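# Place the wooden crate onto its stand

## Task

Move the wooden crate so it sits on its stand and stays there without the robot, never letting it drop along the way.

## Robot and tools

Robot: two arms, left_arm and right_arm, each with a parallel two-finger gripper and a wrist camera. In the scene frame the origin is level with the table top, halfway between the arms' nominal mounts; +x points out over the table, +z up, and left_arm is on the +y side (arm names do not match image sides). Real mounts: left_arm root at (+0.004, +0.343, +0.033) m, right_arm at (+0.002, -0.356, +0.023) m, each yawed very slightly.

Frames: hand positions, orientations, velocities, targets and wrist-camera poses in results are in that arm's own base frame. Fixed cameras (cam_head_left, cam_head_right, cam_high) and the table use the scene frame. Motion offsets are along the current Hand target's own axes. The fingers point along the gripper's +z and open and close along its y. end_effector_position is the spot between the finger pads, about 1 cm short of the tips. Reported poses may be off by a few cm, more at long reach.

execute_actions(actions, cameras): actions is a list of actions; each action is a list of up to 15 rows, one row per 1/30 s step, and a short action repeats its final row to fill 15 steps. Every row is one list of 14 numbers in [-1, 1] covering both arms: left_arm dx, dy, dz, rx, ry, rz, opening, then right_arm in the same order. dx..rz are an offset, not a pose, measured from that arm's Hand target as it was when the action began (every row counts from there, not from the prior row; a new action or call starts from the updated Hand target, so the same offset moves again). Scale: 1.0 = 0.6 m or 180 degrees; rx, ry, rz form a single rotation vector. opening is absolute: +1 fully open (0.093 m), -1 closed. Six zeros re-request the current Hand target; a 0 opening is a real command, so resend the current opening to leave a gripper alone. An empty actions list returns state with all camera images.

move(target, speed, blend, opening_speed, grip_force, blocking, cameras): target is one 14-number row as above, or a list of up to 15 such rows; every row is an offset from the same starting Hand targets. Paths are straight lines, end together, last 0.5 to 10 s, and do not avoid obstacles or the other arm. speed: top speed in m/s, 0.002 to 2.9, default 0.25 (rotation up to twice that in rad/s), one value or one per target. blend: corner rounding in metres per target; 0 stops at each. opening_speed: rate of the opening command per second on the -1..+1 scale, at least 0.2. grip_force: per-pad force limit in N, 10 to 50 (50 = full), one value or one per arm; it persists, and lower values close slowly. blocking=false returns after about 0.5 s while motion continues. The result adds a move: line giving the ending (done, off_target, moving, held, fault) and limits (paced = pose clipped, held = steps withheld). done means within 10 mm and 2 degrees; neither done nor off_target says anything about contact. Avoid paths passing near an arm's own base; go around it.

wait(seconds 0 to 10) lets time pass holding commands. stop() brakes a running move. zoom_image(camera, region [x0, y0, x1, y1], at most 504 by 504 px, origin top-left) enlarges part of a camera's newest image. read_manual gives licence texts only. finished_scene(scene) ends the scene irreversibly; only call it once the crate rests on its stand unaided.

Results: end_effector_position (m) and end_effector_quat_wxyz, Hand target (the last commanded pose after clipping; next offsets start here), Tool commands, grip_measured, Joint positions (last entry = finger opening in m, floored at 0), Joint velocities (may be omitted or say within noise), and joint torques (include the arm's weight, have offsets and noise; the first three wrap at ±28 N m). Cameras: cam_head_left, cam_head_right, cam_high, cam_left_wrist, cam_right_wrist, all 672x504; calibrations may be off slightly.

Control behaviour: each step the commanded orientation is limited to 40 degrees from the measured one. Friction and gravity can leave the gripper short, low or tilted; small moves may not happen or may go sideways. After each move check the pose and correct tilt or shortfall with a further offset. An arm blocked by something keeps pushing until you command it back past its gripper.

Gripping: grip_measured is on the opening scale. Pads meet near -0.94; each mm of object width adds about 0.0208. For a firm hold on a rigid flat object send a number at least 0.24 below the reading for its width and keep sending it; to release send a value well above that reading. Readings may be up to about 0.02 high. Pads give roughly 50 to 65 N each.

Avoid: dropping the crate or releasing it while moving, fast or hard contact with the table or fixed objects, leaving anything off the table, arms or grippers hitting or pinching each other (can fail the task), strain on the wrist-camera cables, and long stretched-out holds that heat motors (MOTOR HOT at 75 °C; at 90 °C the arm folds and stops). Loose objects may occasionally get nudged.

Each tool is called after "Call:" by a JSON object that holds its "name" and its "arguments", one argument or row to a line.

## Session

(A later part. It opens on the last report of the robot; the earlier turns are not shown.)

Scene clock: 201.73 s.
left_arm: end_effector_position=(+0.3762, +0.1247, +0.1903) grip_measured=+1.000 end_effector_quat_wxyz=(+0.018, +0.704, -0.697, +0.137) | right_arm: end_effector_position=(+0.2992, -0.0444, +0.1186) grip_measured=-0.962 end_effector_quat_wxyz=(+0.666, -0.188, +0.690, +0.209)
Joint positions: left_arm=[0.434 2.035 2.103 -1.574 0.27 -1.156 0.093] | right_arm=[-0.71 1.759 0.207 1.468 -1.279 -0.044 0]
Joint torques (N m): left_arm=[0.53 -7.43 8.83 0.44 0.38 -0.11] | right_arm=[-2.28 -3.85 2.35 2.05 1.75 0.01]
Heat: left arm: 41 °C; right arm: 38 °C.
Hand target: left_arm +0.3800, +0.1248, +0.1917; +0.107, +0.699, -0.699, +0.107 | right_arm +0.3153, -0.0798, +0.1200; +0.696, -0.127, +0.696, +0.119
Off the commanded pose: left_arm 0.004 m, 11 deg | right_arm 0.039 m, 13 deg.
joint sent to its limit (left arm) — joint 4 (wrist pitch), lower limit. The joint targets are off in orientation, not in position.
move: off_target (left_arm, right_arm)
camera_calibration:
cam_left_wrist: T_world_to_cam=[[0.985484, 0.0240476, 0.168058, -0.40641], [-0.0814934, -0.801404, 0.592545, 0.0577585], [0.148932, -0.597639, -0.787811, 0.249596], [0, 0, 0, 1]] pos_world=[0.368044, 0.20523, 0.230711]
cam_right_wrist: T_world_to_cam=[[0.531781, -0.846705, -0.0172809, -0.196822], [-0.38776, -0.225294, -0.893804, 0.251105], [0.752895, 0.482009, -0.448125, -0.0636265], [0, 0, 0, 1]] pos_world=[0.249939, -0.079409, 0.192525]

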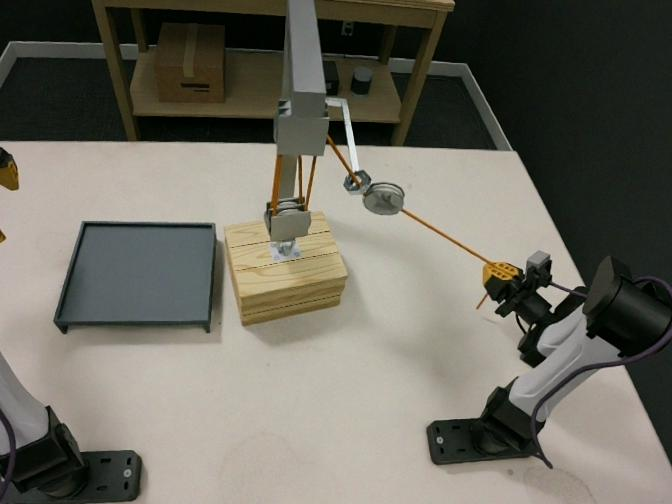

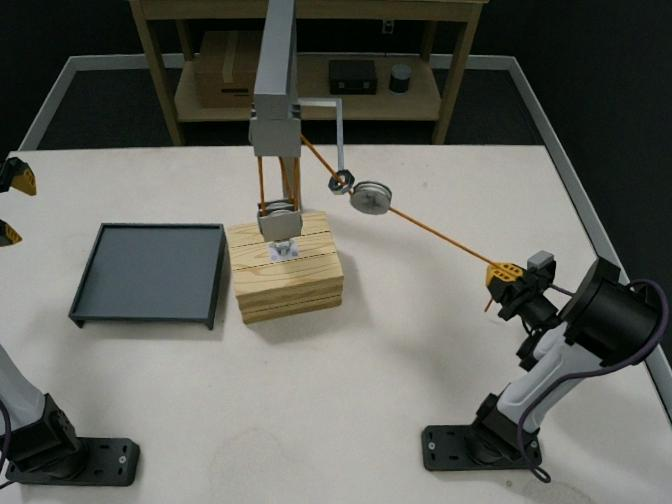

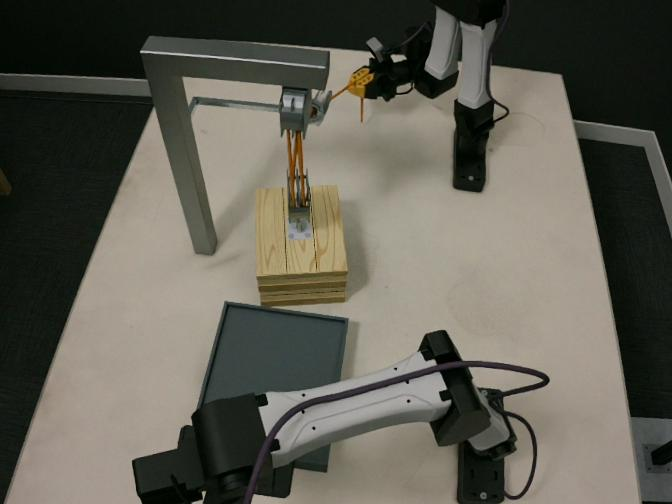

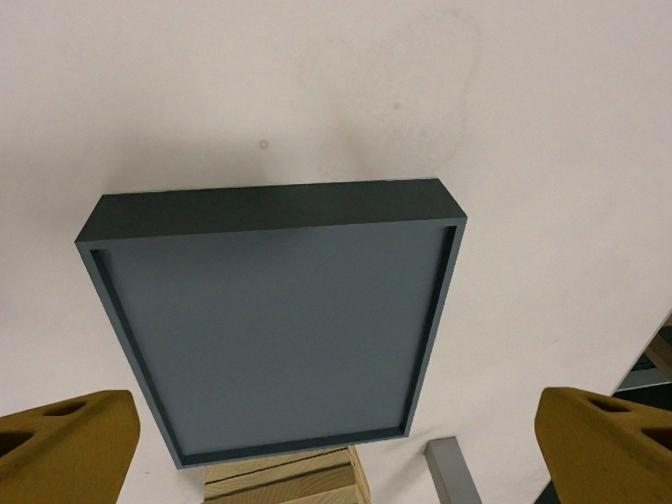

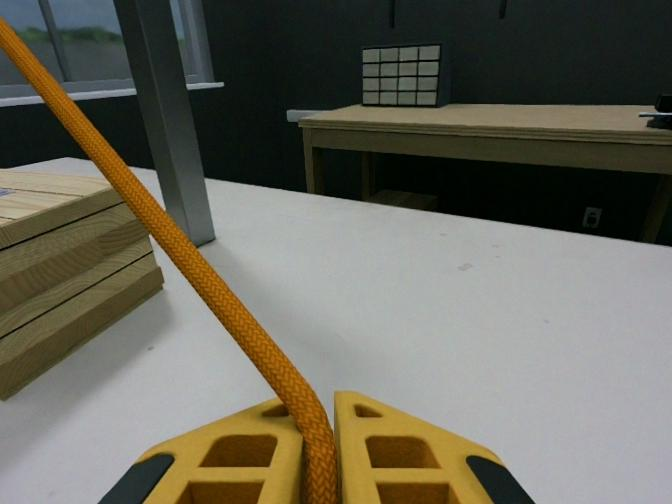

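Call:
{"name": "move", "arguments": {
  "target": [-0.0807,0,0.312,0,0,0,1,0.05,-0.6495,-0.0678,0,0,0,-1],
  "speed": 0.14,
  "cameras": ["all"]
}}

Call:
{"name": "zoom_image", "arguments": {
  "camera": "cam_high",
  "region": [180, 100, 430, 400]
}}

Scene clock: 217.37 s.
left_arm: end_effector_position=(+0.3790, +0.1187, +0.0044) grip_measured=+1.000 end_effector_quat_wxyz=(+0.102, +0.705, -0.694, +0.105) | right_arm: end_effector_position=(+0.4521, -0.3452, +0.1218) grip_measured=-0.962 end_effector_quat_wxyz=(+0.698, -0.279, +0.645, +0.137)
Joint positions: left_arm=[0.417 2.238 1.668 -1.117 0.27 -1.154 0.093] | right_arm=[-0.953 2.785 1.995 1.457 -1.551 0.453 0]
Joint torques (N m): left_arm=[-0.09 -8.83 5.63 0.22 0.25 0.14] | right_arm=[-14.99 -7.77 8.03 -0.41 1.12 0.61]
Heat: left arm: 36 °C; right arm: 37 °C.
Hand target: left_arm +0.3798, +0.1151, -0.0014; +0.107, +0.699, -0.699, +0.107 | right_arm +0.4108, -0.4602, +0.0941; +0.696, -0.127, +0.696, +0.119
Off the commanded pose: left_arm 0.007 m, 1 deg | right_arm 0.125 m, 19 deg.
move: off_target (right_arm)
camera_calibration:
cam_left_wrist: T_world_to_cam=[[0.99992, 0.0122999, 0.00289945, -0.381195], [0.00736673, -0.753774, 0.657092, 0.123671], [0.0102677, -0.657019, -0.753804, 0.15864], [0, 0, 0, 1]] pos_world=[0.378624, 0.202138, 0.0394255]
cam_right_wrist: T_world_to_cam=[[0.541201, -0.808399, 0.231503, -0.554064], [-0.225532, -0.404762, -0.886173, 0.109375], [0.810085, 0.427386, -0.401377, -0.082739], [0, 0, 0, 1]] pos_world=[0.391553, -0.368273, 0.191983]

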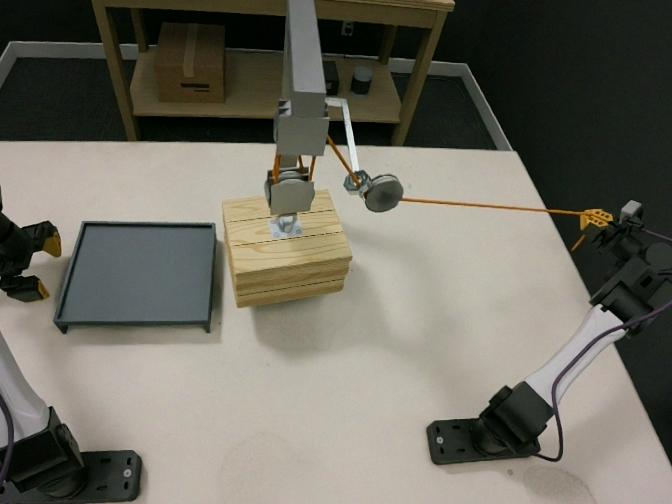

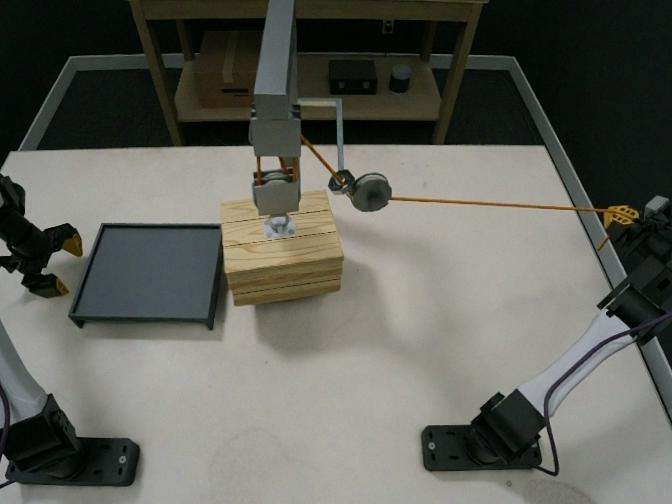

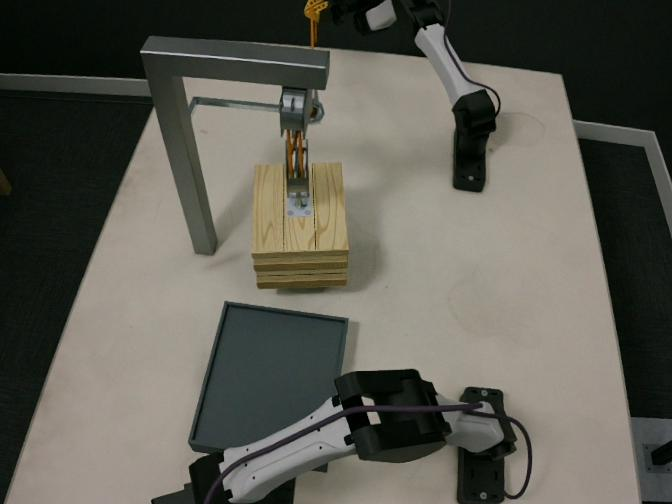

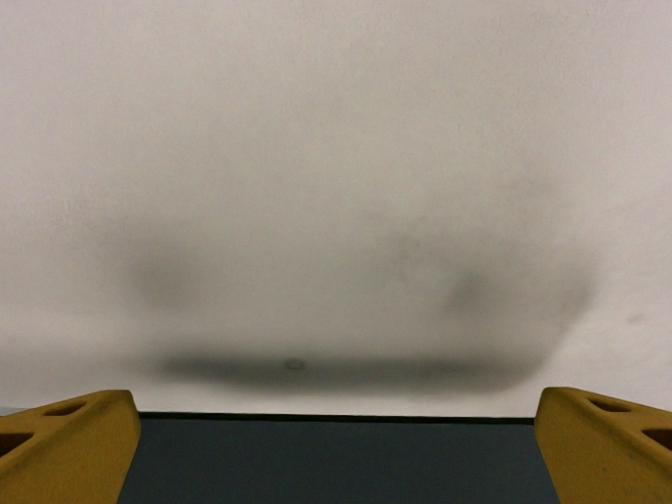

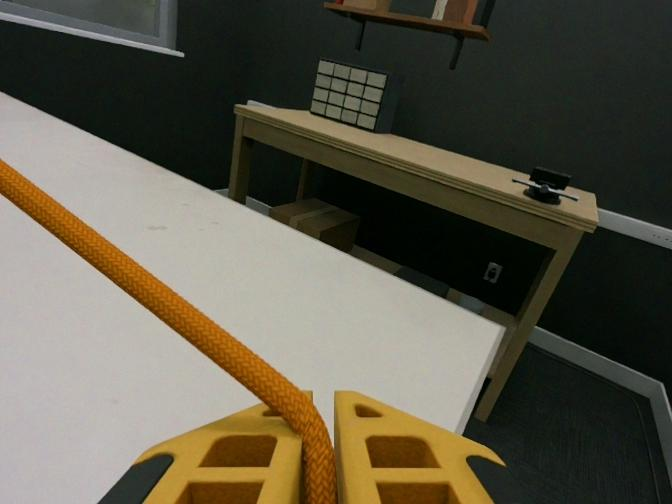

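Scaled by 1.680 from the camera's 672x504 image, which has a finer 960x720 frame.

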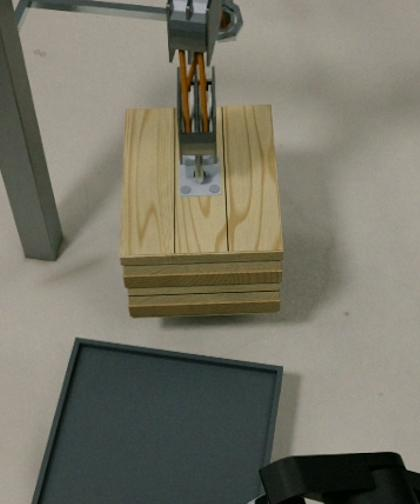

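Call:
{"name": "move", "arguments": {
  "target": [0.310,0.03,0.0975,0.0142,0,-0.045,1,0,0,0,0,0,0,-1],
  "speed": 0.12,
  "cameras": ["all"]
}}

Call:
{"name": "zoom_image", "arguments": {
  "camera": "cam_high",
  "region": [180, 100, 430, 400]
}}

Scene clock: 229.10 s.
left_arm: end_effector_position=(+0.3577, -0.0677, -0.0108) grip_measured=+1.000 end_effector_quat_wxyz=(+0.097, +0.746, -0.653, +0.089) | right_arm: end_effector_position=(+0.4524, -0.3463, +0.1236) grip_measured=-0.962 end_effector_quat_wxyz=(+0.698, -0.278, +0.645, +0.137)
Joint positions: left_arm=[-0.066 2.028 1.271 -0.79 0.264 -1.774 0.093] | right_arm=[-0.953 2.787 2.006 1.457 -1.551 0.462 0]
Joint torques (N m): left_arm=[-1.01 -10.8 4.55 0.67 0.58 -0.41] | right_arm=[-14.91 -7.46 8.08 -0.37 1.13 0.6]
Heat: left arm: 35 °C; right arm: 43 °C.
Hand target: left_arm +0.3619, -0.0799, -0.0015; +0.099, +0.749, -0.645, +0.114 | right_arm +0.4107, -0.4603, +0.0942; +0.696, -0.127, +0.696, +0.119
Off the commanded pose: left_arm 0.016 m, 3 deg | right_arm 0.125 m, 18 deg.
move: off_target (left_arm, right_arm)
camera_calibration:
cam_left_wrist: T_world_to_cam=[[0.991775, 0.125028, -0.0273868, -0.347306], [0.113982, -0.76542, 0.633357, -0.0458743], [0.0582247, -0.631269, -0.773375, 0.00929118], [0, 0, 0, 1]] pos_world=[0.349138, 0.0141751, 0.0267287]
cam_right_wrist: T_world_to_cam=[[0.540758, -0.808817, 0.231074, -0.555353], [-0.225873, -0.404233, -0.886328, 0.110841], [0.810285, 0.427096, -0.401282, -0.0819532], [0, 0, 0, 1]] pos_world=[0.391753, -0.369372, 0.193683]

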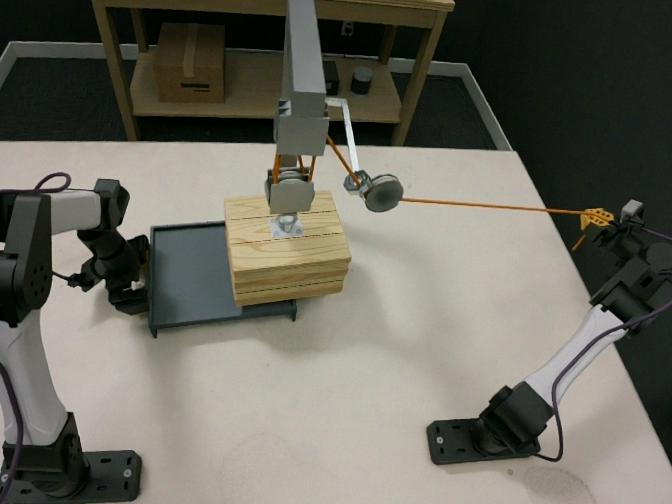

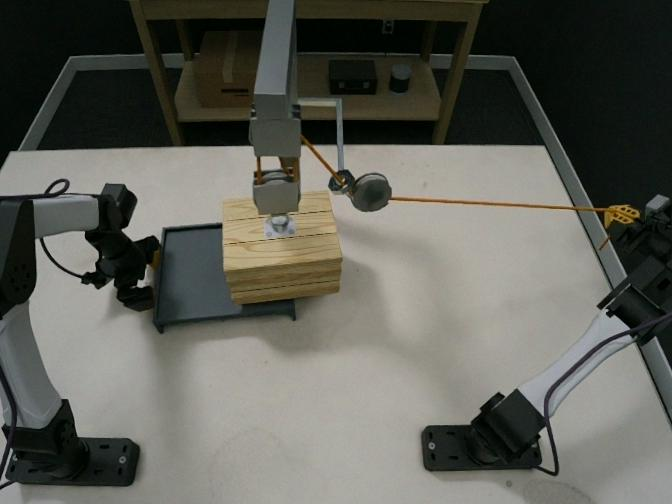

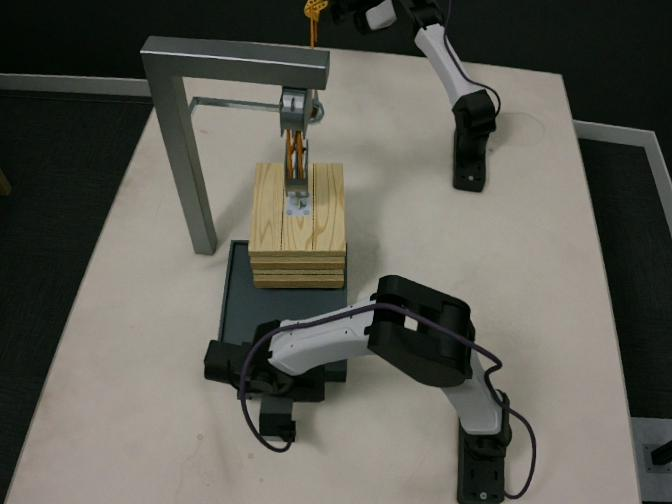

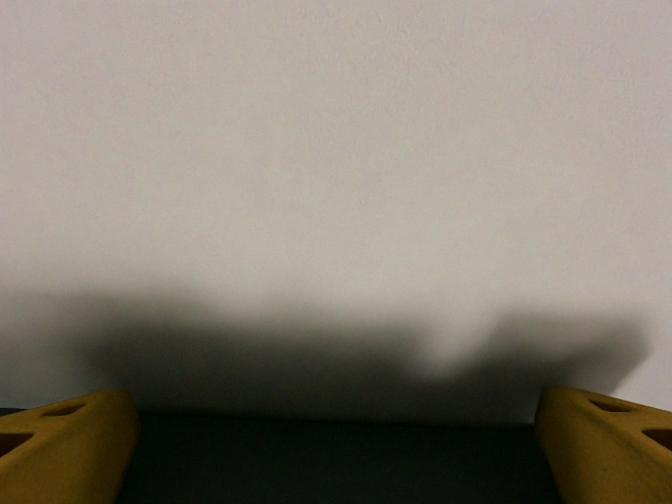

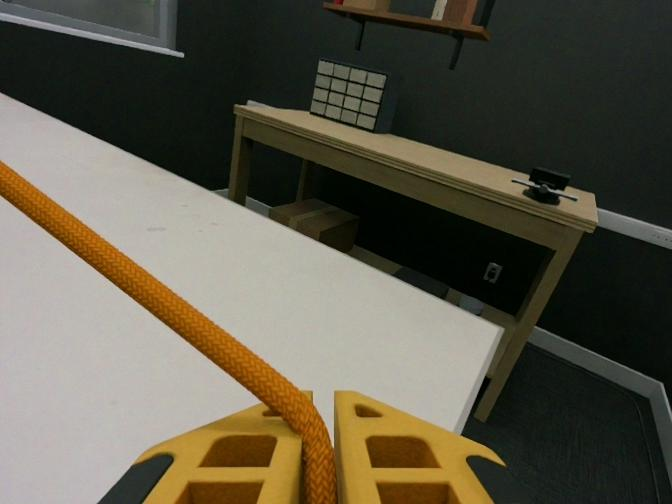

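Scaled by 1.680 from the camera's 672x504 image, which has a finer 960x720 frame.

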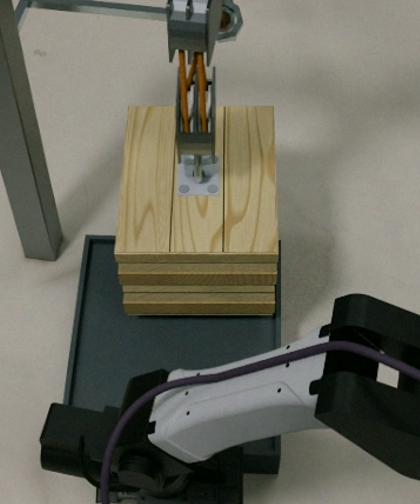

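Call:
{"name": "move", "arguments": {
  "target": [0.189,0.0669,0.0452,0.0071,0,-0.0228,1,0,0,0,0,0,0,-1],
  "speed": 0.1,
  "cameras": ["all"]
}}

Call:
{"name": "zoom_image", "arguments": {
  "camera": "cam_high",
  "region": [180, 100, 430, 400]
}}

Call:
{"name": "zoom_image", "arguments": {
  "camera": "cam_head_left",
  "region": [160, 160, 400, 360]
}}

Call:
{"name": "zoom_image", "arguments": {
  "camera": "cam_head_right",
  "region": [160, 160, 400, 360]
}}

Scene clock: 238.20 s.
left_arm: end_effector_position=(+0.3302, -0.1799, -0.0061) grip_measured=+1.000 end_effector_quat_wxyz=(+0.102, +0.744, -0.655, +0.085) | right_arm: end_effector_position=(+0.4524, -0.3463, +0.1236) grip_measured=-0.962 end_effector_quat_wxyz=(+0.698, -0.278, +0.645, +0.137)
Joint positions: left_arm=[-0.388 2.003 1.253 -0.724 0.25 -2.097 0.093] | right_arm=[-0.953 2.787 2.006 1.457 -1.551 0.462 0]
Joint torques (N m): left_arm=[-1.25 -8.61 9.13 0.65 0.84 0.01] | right_arm=[-14.89 -7.5 8.09 -0.36 1.13 0.6]
Heat: left arm: 34 °C; right arm: 47 °C.
Hand target: left_arm +0.3394, -0.2011, +0.0067; +0.095, +0.773, -0.617, +0.118 | right_arm +0.4107, -0.4603, +0.0942; +0.696, -0.127, +0.696, +0.119
Off the commanded pose: left_arm 0.026 m, 7 deg | right_arm 0.125 m, 18 deg.
joint sent to its limit (left arm) — joint 6 (wrist roll), lower limit. The joint targets are off in orientation, not in position.
move: off_target (left_arm, right_arm)
camera_calibration:
cam_left_wrist: T_world_to_cam=[[0.992452, 0.116467, -0.0384, -0.307747], [0.114265, -0.764538, 0.63437, -0.131559], [0.0445246, -0.633969, -0.772075, -0.0522206], [0, 0, 0, 1]] pos_world=[0.322782, -0.097846, 0.0313214]
cam_right_wrist: T_world_to_cam=[[0.540758, -0.808817, 0.231074, -0.555353], [-0.225873, -0.404233, -0.886328, 0.110841], [0.810285, 0.427096, -0.401282, -0.0819532], [0, 0, 0, 1]] pos_world=[0.391753, -0.369372, 0.193683]

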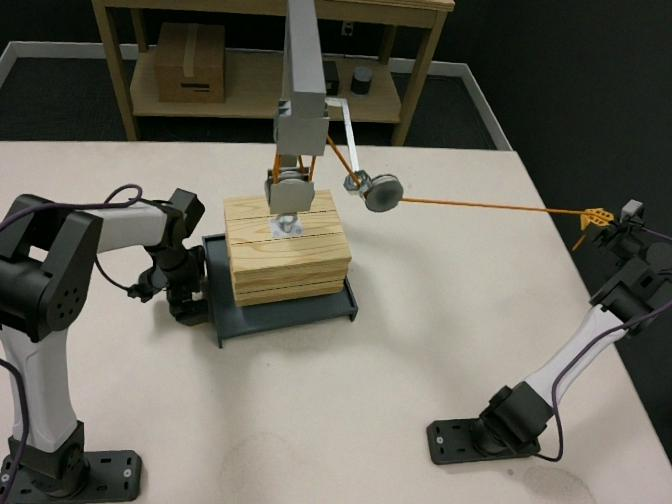

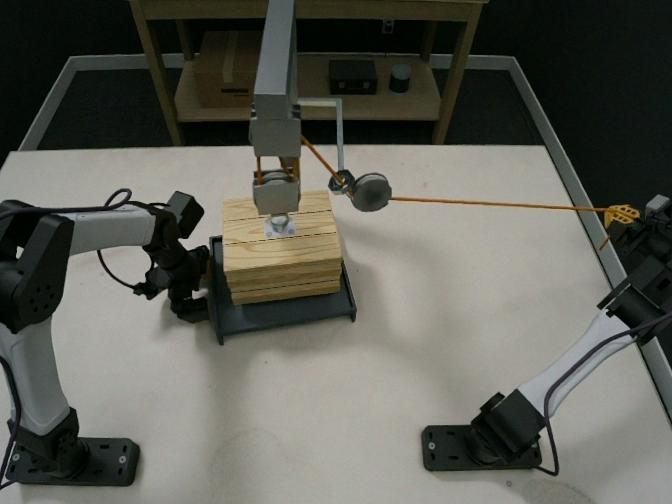

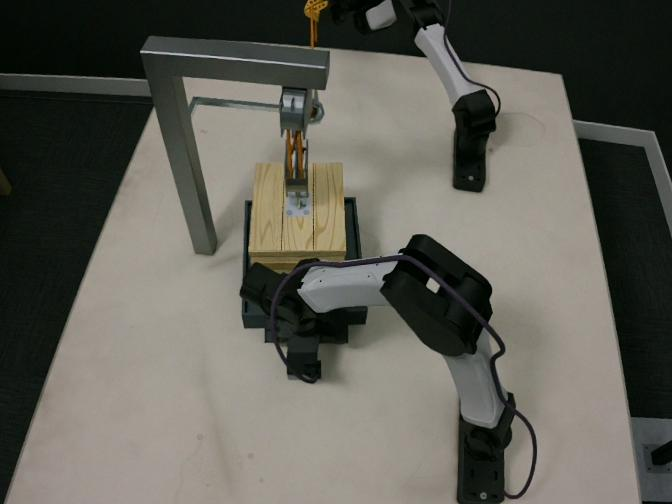

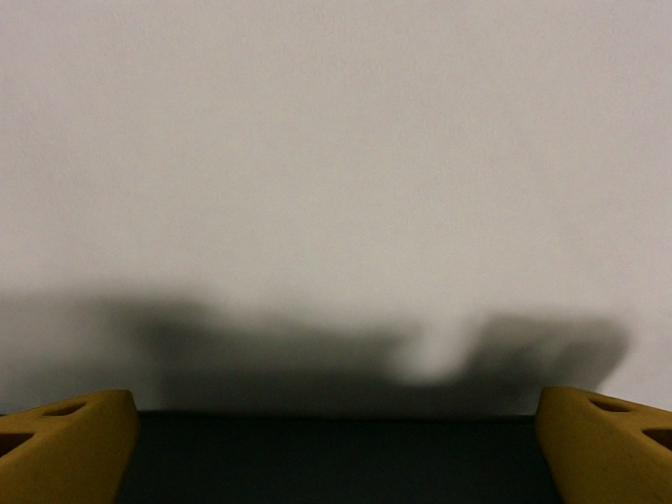

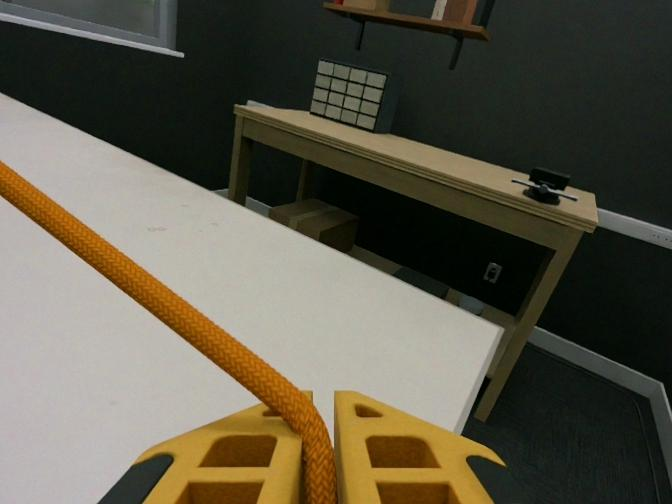

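Scaled by 1.680 from the camera's 672x504 image, which has a finer 960x720 frame.

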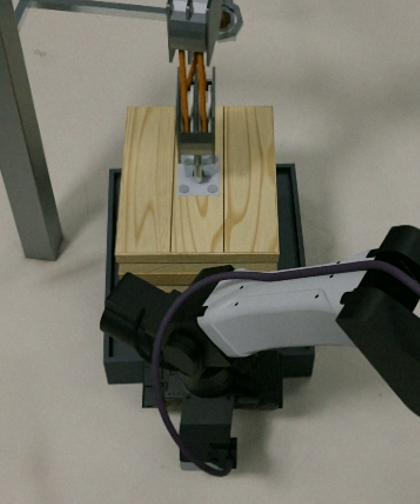

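Scaled by 2.100 from the camera's 672x504 image, which has a finer 960x720 frame.

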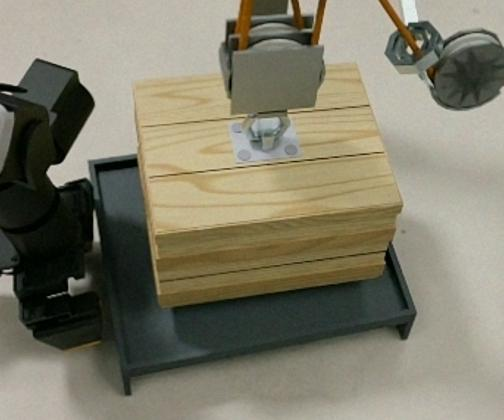

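Scaled by 2.100 from the camera's 672x504 image, which has a finer 960x720 frame.

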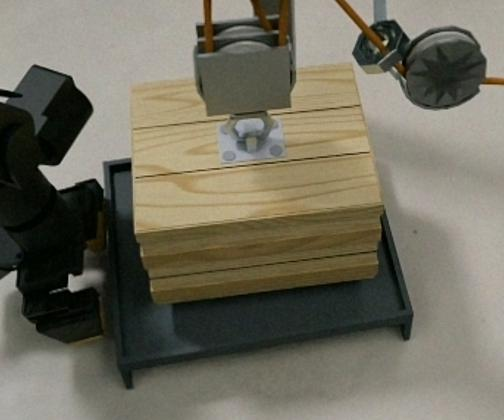

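Call:
{"name": "move", "arguments": {
  "target": [0.031,-0.0347,0.0185,-0.0117,0,0.0372,1,0,0,0,0,0,0,-1],
  "speed": 0.06,
  "cameras": ["cam_head_left","cam_head_right","cam_high"]
}}

Call:
{"name": "zoom_image", "arguments": {
  "camera": "cam_high",
  "region": [200, 120, 400, 350]
}}

Call:
{"name": "zoom_image", "arguments": {
  "camera": "cam_head_left",
  "region": [160, 160, 400, 360]
}}

Call:
{"name": "zoom_image", "arguments": {
  "camera": "cam_head_right",
  "region": [160, 160, 400, 360]
}}

Scene clock: 252.23 s.
left_arm: end_effector_position=(+0.3506, -0.1993, -0.0038) grip_measured=+1.000 end_effector_quat_wxyz=(+0.104, +0.736, -0.664, +0.082) | right_arm: end_effector_position=(+0.4524, -0.3463, +0.1236) grip_measured=-0.962 end_effector_quat_wxyz=(+0.698, -0.278, +0.645, +0.137)
Joint positions: left_arm=[-0.413 2.096 1.406 -0.79 0.25 -2.097 0.093] | right_arm=[-0.953 2.787 2.006 1.457 -1.551 0.462 0]
Joint torques (N m): left_arm=[-0.92 -7.82 9.31 0.87 0.49 0] | right_arm=[-14.89 -7.49 8.09 -0.37 1.12 0.6]
Heat: left arm: 34 °C; right arm: 52 °C.
Hand target: left_arm +0.3644, -0.2169, +0.0016; +0.102, +0.733, -0.663, +0.112 | right_arm +0.4107, -0.4603, +0.0942; +0.696, -0.127, +0.696, +0.119
Off the commanded pose: left_arm 0.023 m, 4 deg | right_arm 0.125 m, 18 deg.
joint sent to its limit (left arm) — joint 6 (wrist roll), lower limit. The joint targets still meet the commanded pose.
move: off_target (left_arm, right_arm)
Images, in order (width x height): cam_head_left 672x504, cam_head_right 672x504, cam_high 672x504.

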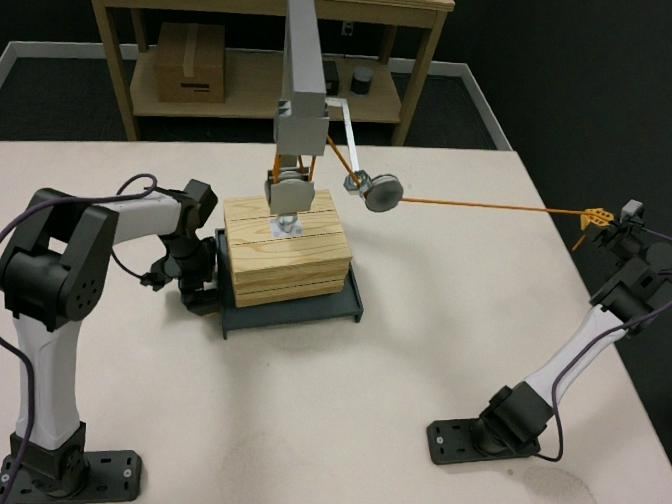

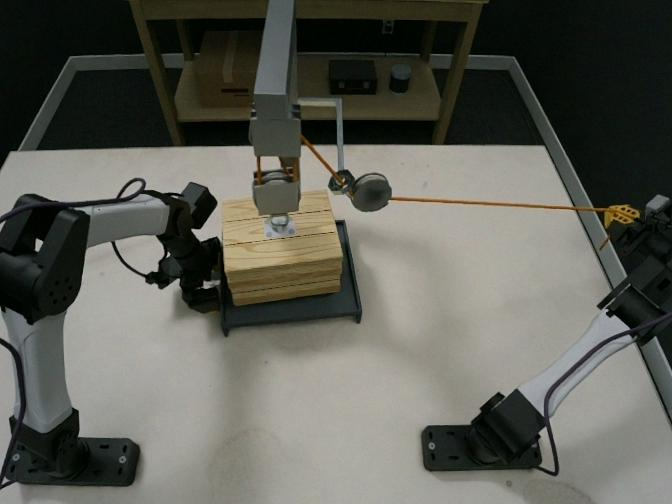

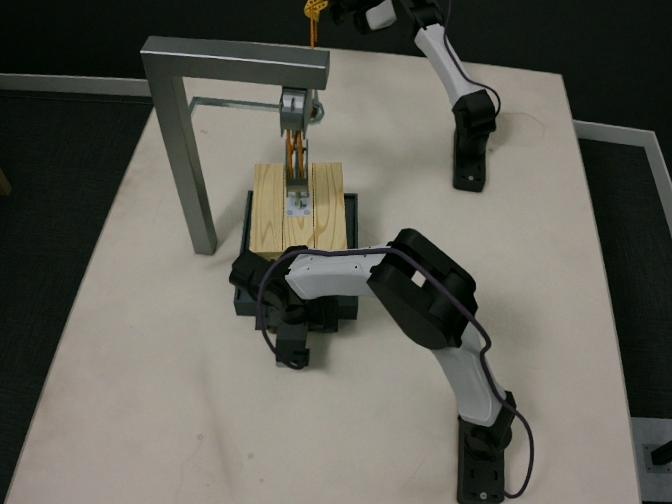

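Scaled by 2.191 from the camera's 672x504 image, which has a finer 960x720 frame.

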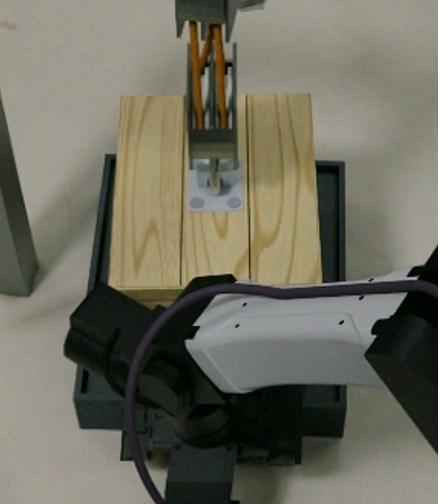

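Scaled by 2.100 from the camera's 672x504 image, which has a finer 960x720 frame.

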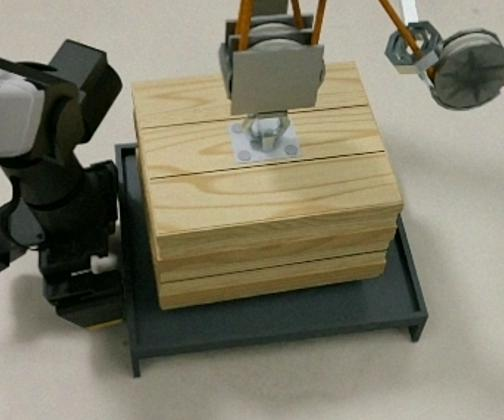

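Scaled by 2.100 from the camera's 672x504 image, which has a finer 960x720 frame.

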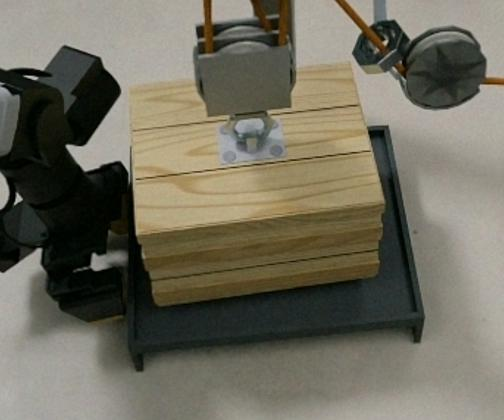

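Call:
{"name": "move", "arguments": {
  "target": [0,0,0,0,0,0,1,-0.0267,0.3788,0.0313,0,0,0,-1],
  "speed": 0.07,
  "cameras": ["cam_head_left","cam_head_right","cam_high"]
}}

Call:
{"name": "zoom_image", "arguments": {
  "camera": "cam_high",
  "region": [200, 120, 400, 350]
}}

Call:
{"name": "zoom_image", "arguments": {
  "camera": "cam_head_left",
  "region": [160, 160, 400, 360]
}}

Call:
{"name": "zoom_image", "arguments": {
  "camera": "cam_head_right",
  "region": [160, 160, 400, 360]
}}

Scene clock: 262.63 s.
left_arm: end_effector_position=(+0.3506, -0.1993, -0.0038) grip_measured=+1.000 end_effector_quat_wxyz=(+0.104, +0.736, -0.664, +0.082) | right_arm: end_effector_position=(+0.3481, -0.2325, +0.0975) grip_measured=-0.962 end_effector_quat_wxyz=(+0.692, -0.135, +0.693, +0.147)
Joint positions: left_arm=[-0.413 2.096 1.406 -0.79 0.25 -2.097 0.093] | right_arm=[-0.996 2.207 0.823 1.395 -1.398 0.028 0]
Joint torques (N m): left_arm=[-1.02 -8.1 9.5 0.83 0.39 0.03] | right_arm=[0.16 -11.03 2.95 1.25 0.49 -0.06]
Heat: left arm: 35 °C; right arm: 50 °C.
Hand target: left_arm +0.3644, -0.2169, +0.0016; +0.102, +0.733, -0.663, +0.112 | right_arm +0.3505, -0.2400, +0.1077; +0.696, -0.127, +0.696, +0.119
Off the commanded pose: left_arm 0.023 m, 4 deg | right_arm 0.013 m, 3 deg.
joint sent to its limit (left arm) — joint 6 (wrist roll), lower limit. The joint targets still meet the commanded pose.
move: off_target (left_arm, right_arm)
Images, in order (width x height): cam_head_left 672x504, cam_head_right 672x504, cam_high 672x504.

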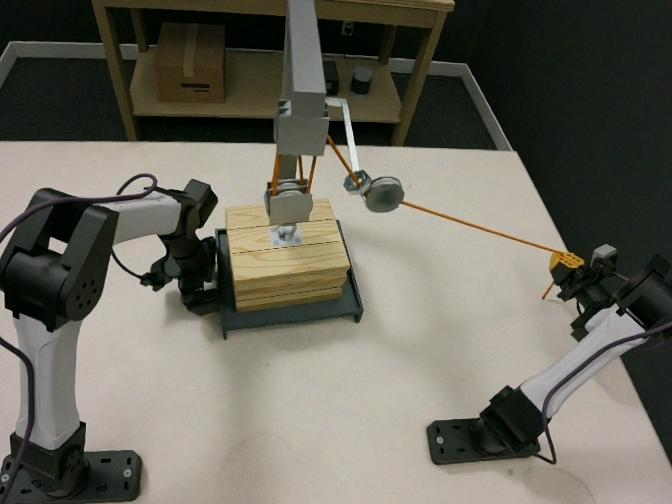

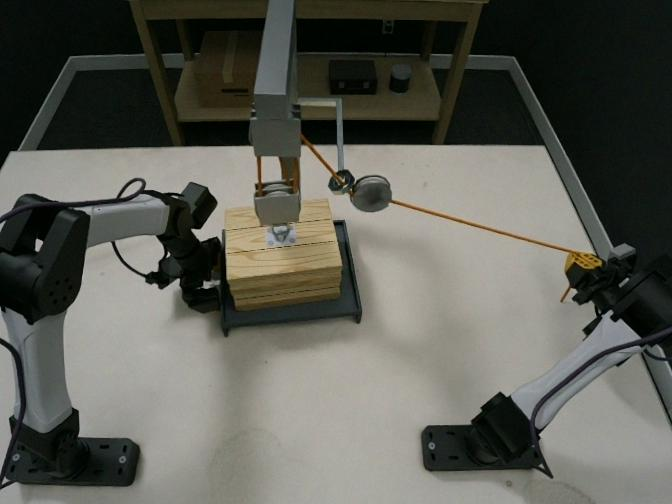

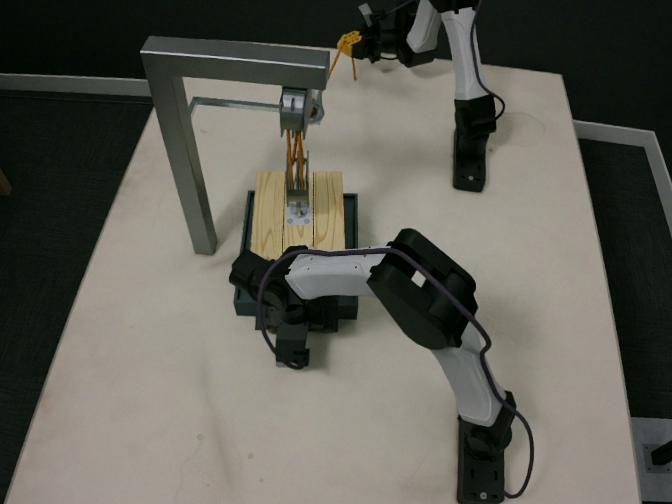

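Scaled by 2.191 from the camera's 672x504 image, which has a finer 960x720 frame.

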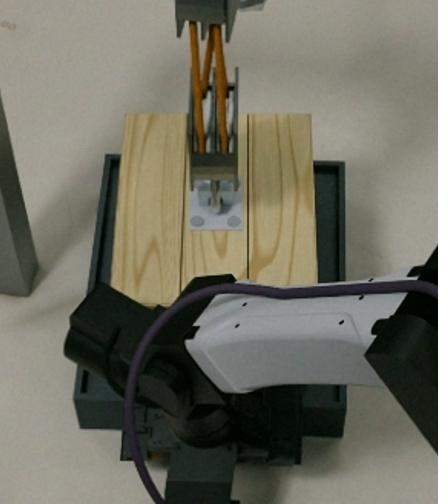

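Scaled by 2.100 from the camera's 672x504 image, which has a finer 960x720 frame.

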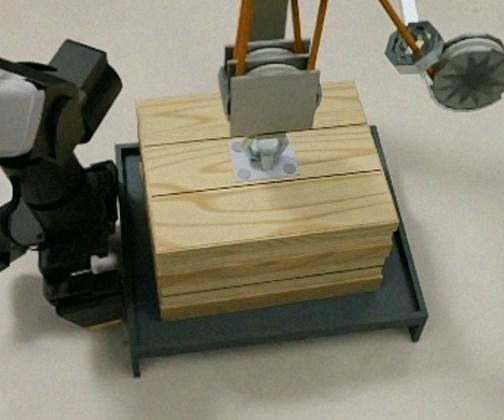

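Scaled by 2.100 from the camera's 672x504 image, which has a finer 960x720 frame.

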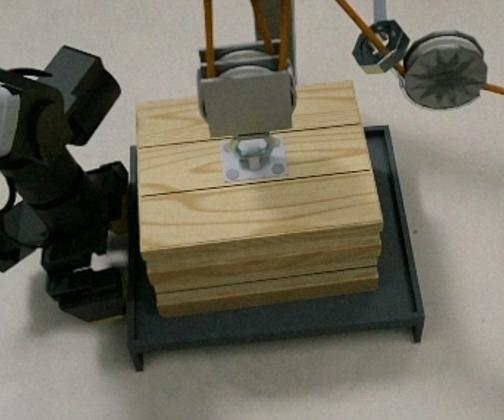

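Call:
{"name": "move", "arguments": {
  "target": [0,0,0,0,0,0,1,0,0.12,-0.03,0,0,0,-1],
  "speed": 0.06,
  "cameras": ["cam_head_left","cam_head_right","cam_high"]
}}

Call:
{"name": "zoom_image", "arguments": {
  "camera": "cam_high",
  "region": [200, 120, 400, 350]
}}

Call:
{"name": "zoom_image", "arguments": {
  "camera": "cam_head_left",
  "region": [160, 160, 400, 360]
}}

Call:
{"name": "zoom_image", "arguments": {
  "camera": "cam_head_right",
  "region": [160, 160, 400, 360]
}}

Scene clock: 268.70 s.
left_arm: end_effector_position=(+0.3506, -0.1993, -0.0038) grip_measured=+1.000 end_effector_quat_wxyz=(+0.104, +0.736, -0.664, +0.082) | right_arm: end_effector_position=(+0.3100, -0.1756, +0.0943) grip_measured=-0.962 end_effector_quat_wxyz=(+0.684, -0.106, +0.705, +0.154)
Joint positions: left_arm=[-0.413 2.096 1.406 -0.79 0.25 -2.097 0.093] | right_arm=[-0.996 2.054 0.505 1.462 -1.366 -0.013 0]
Joint torques (N m): left_arm=[-0.92 -7.95 9.5 0.87 0.48 0.03] | right_arm=[-0.23 -8.98 2 1.89 0.03 -0.18]
Heat: left arm: 36 °C; right arm: 46 °C.
Hand target: left_arm +0.3644, -0.2169, +0.0016; +0.102, +0.733, -0.663, +0.112 | right_arm +0.3089, -0.1785, +0.1071; +0.696, -0.127, +0.696, +0.119
Off the commanded pose: left_arm 0.023 m, 4 deg | right_arm 0.013 m, 5 deg.
joint sent to its limit (left arm) — joint 6 (wrist roll), lower limit. The joint targets still meet the commanded pose.
move: off_target (left_arm, right_arm)
Images, in order (width x height): cam_head_left 672x504, cam_head_right 672x504, cam_high 672x504.

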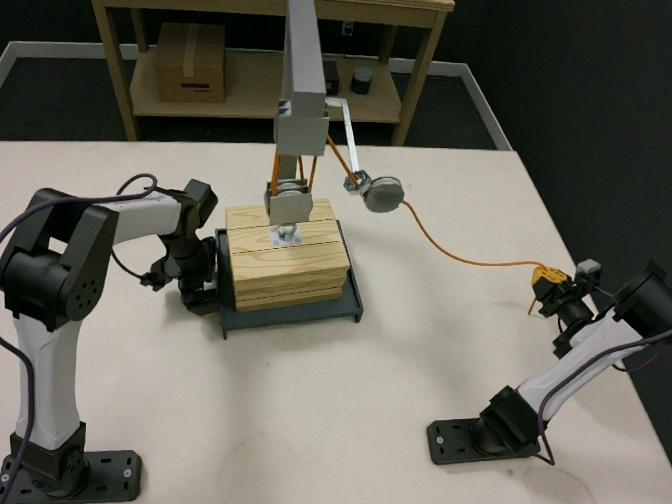

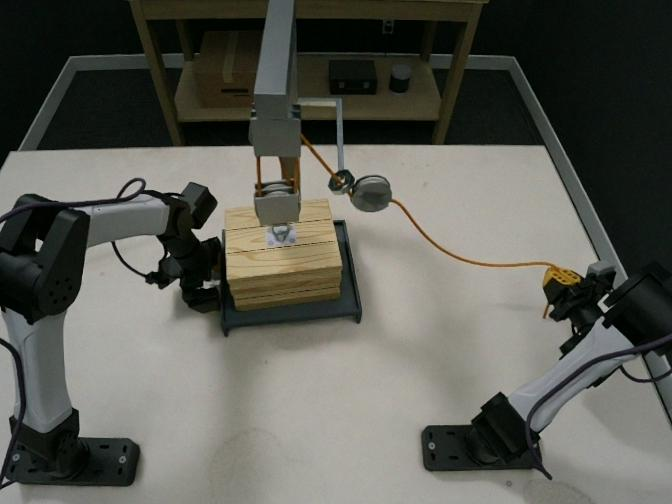

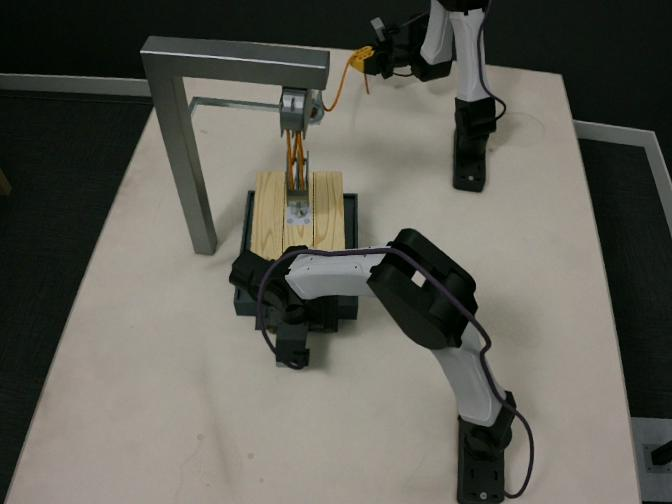

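Scaled by 2.191 from the camera's 672x504 image, which has a finer 960x720 frame.

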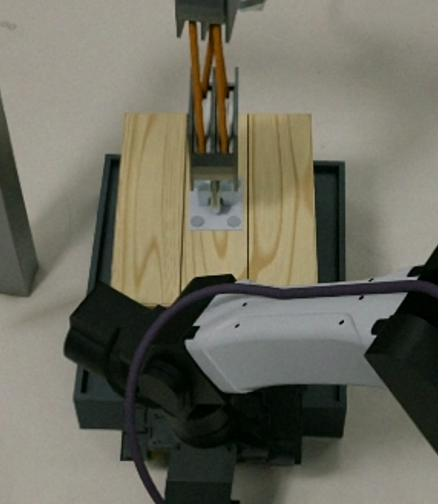

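Scaled by 2.100 from the camera's 672x504 image, which has a finer 960x720 frame.

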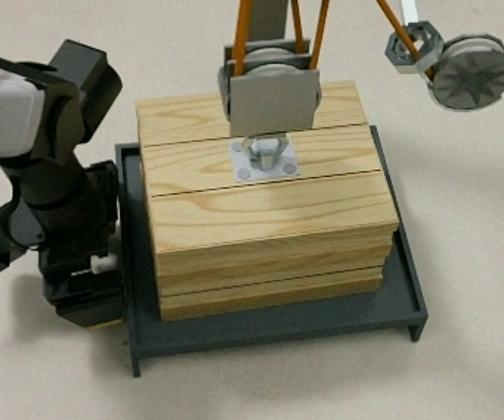

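Scaled by 2.100 from the camera's 672x504 image, which has a finer 960x720 frame.

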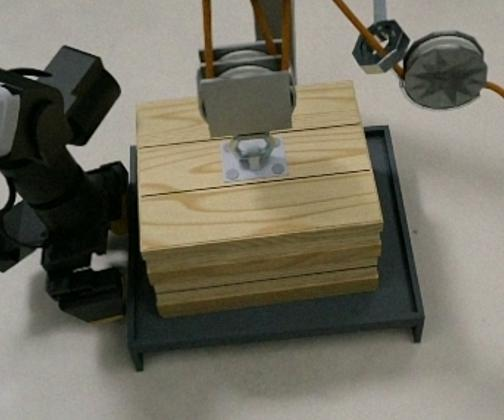

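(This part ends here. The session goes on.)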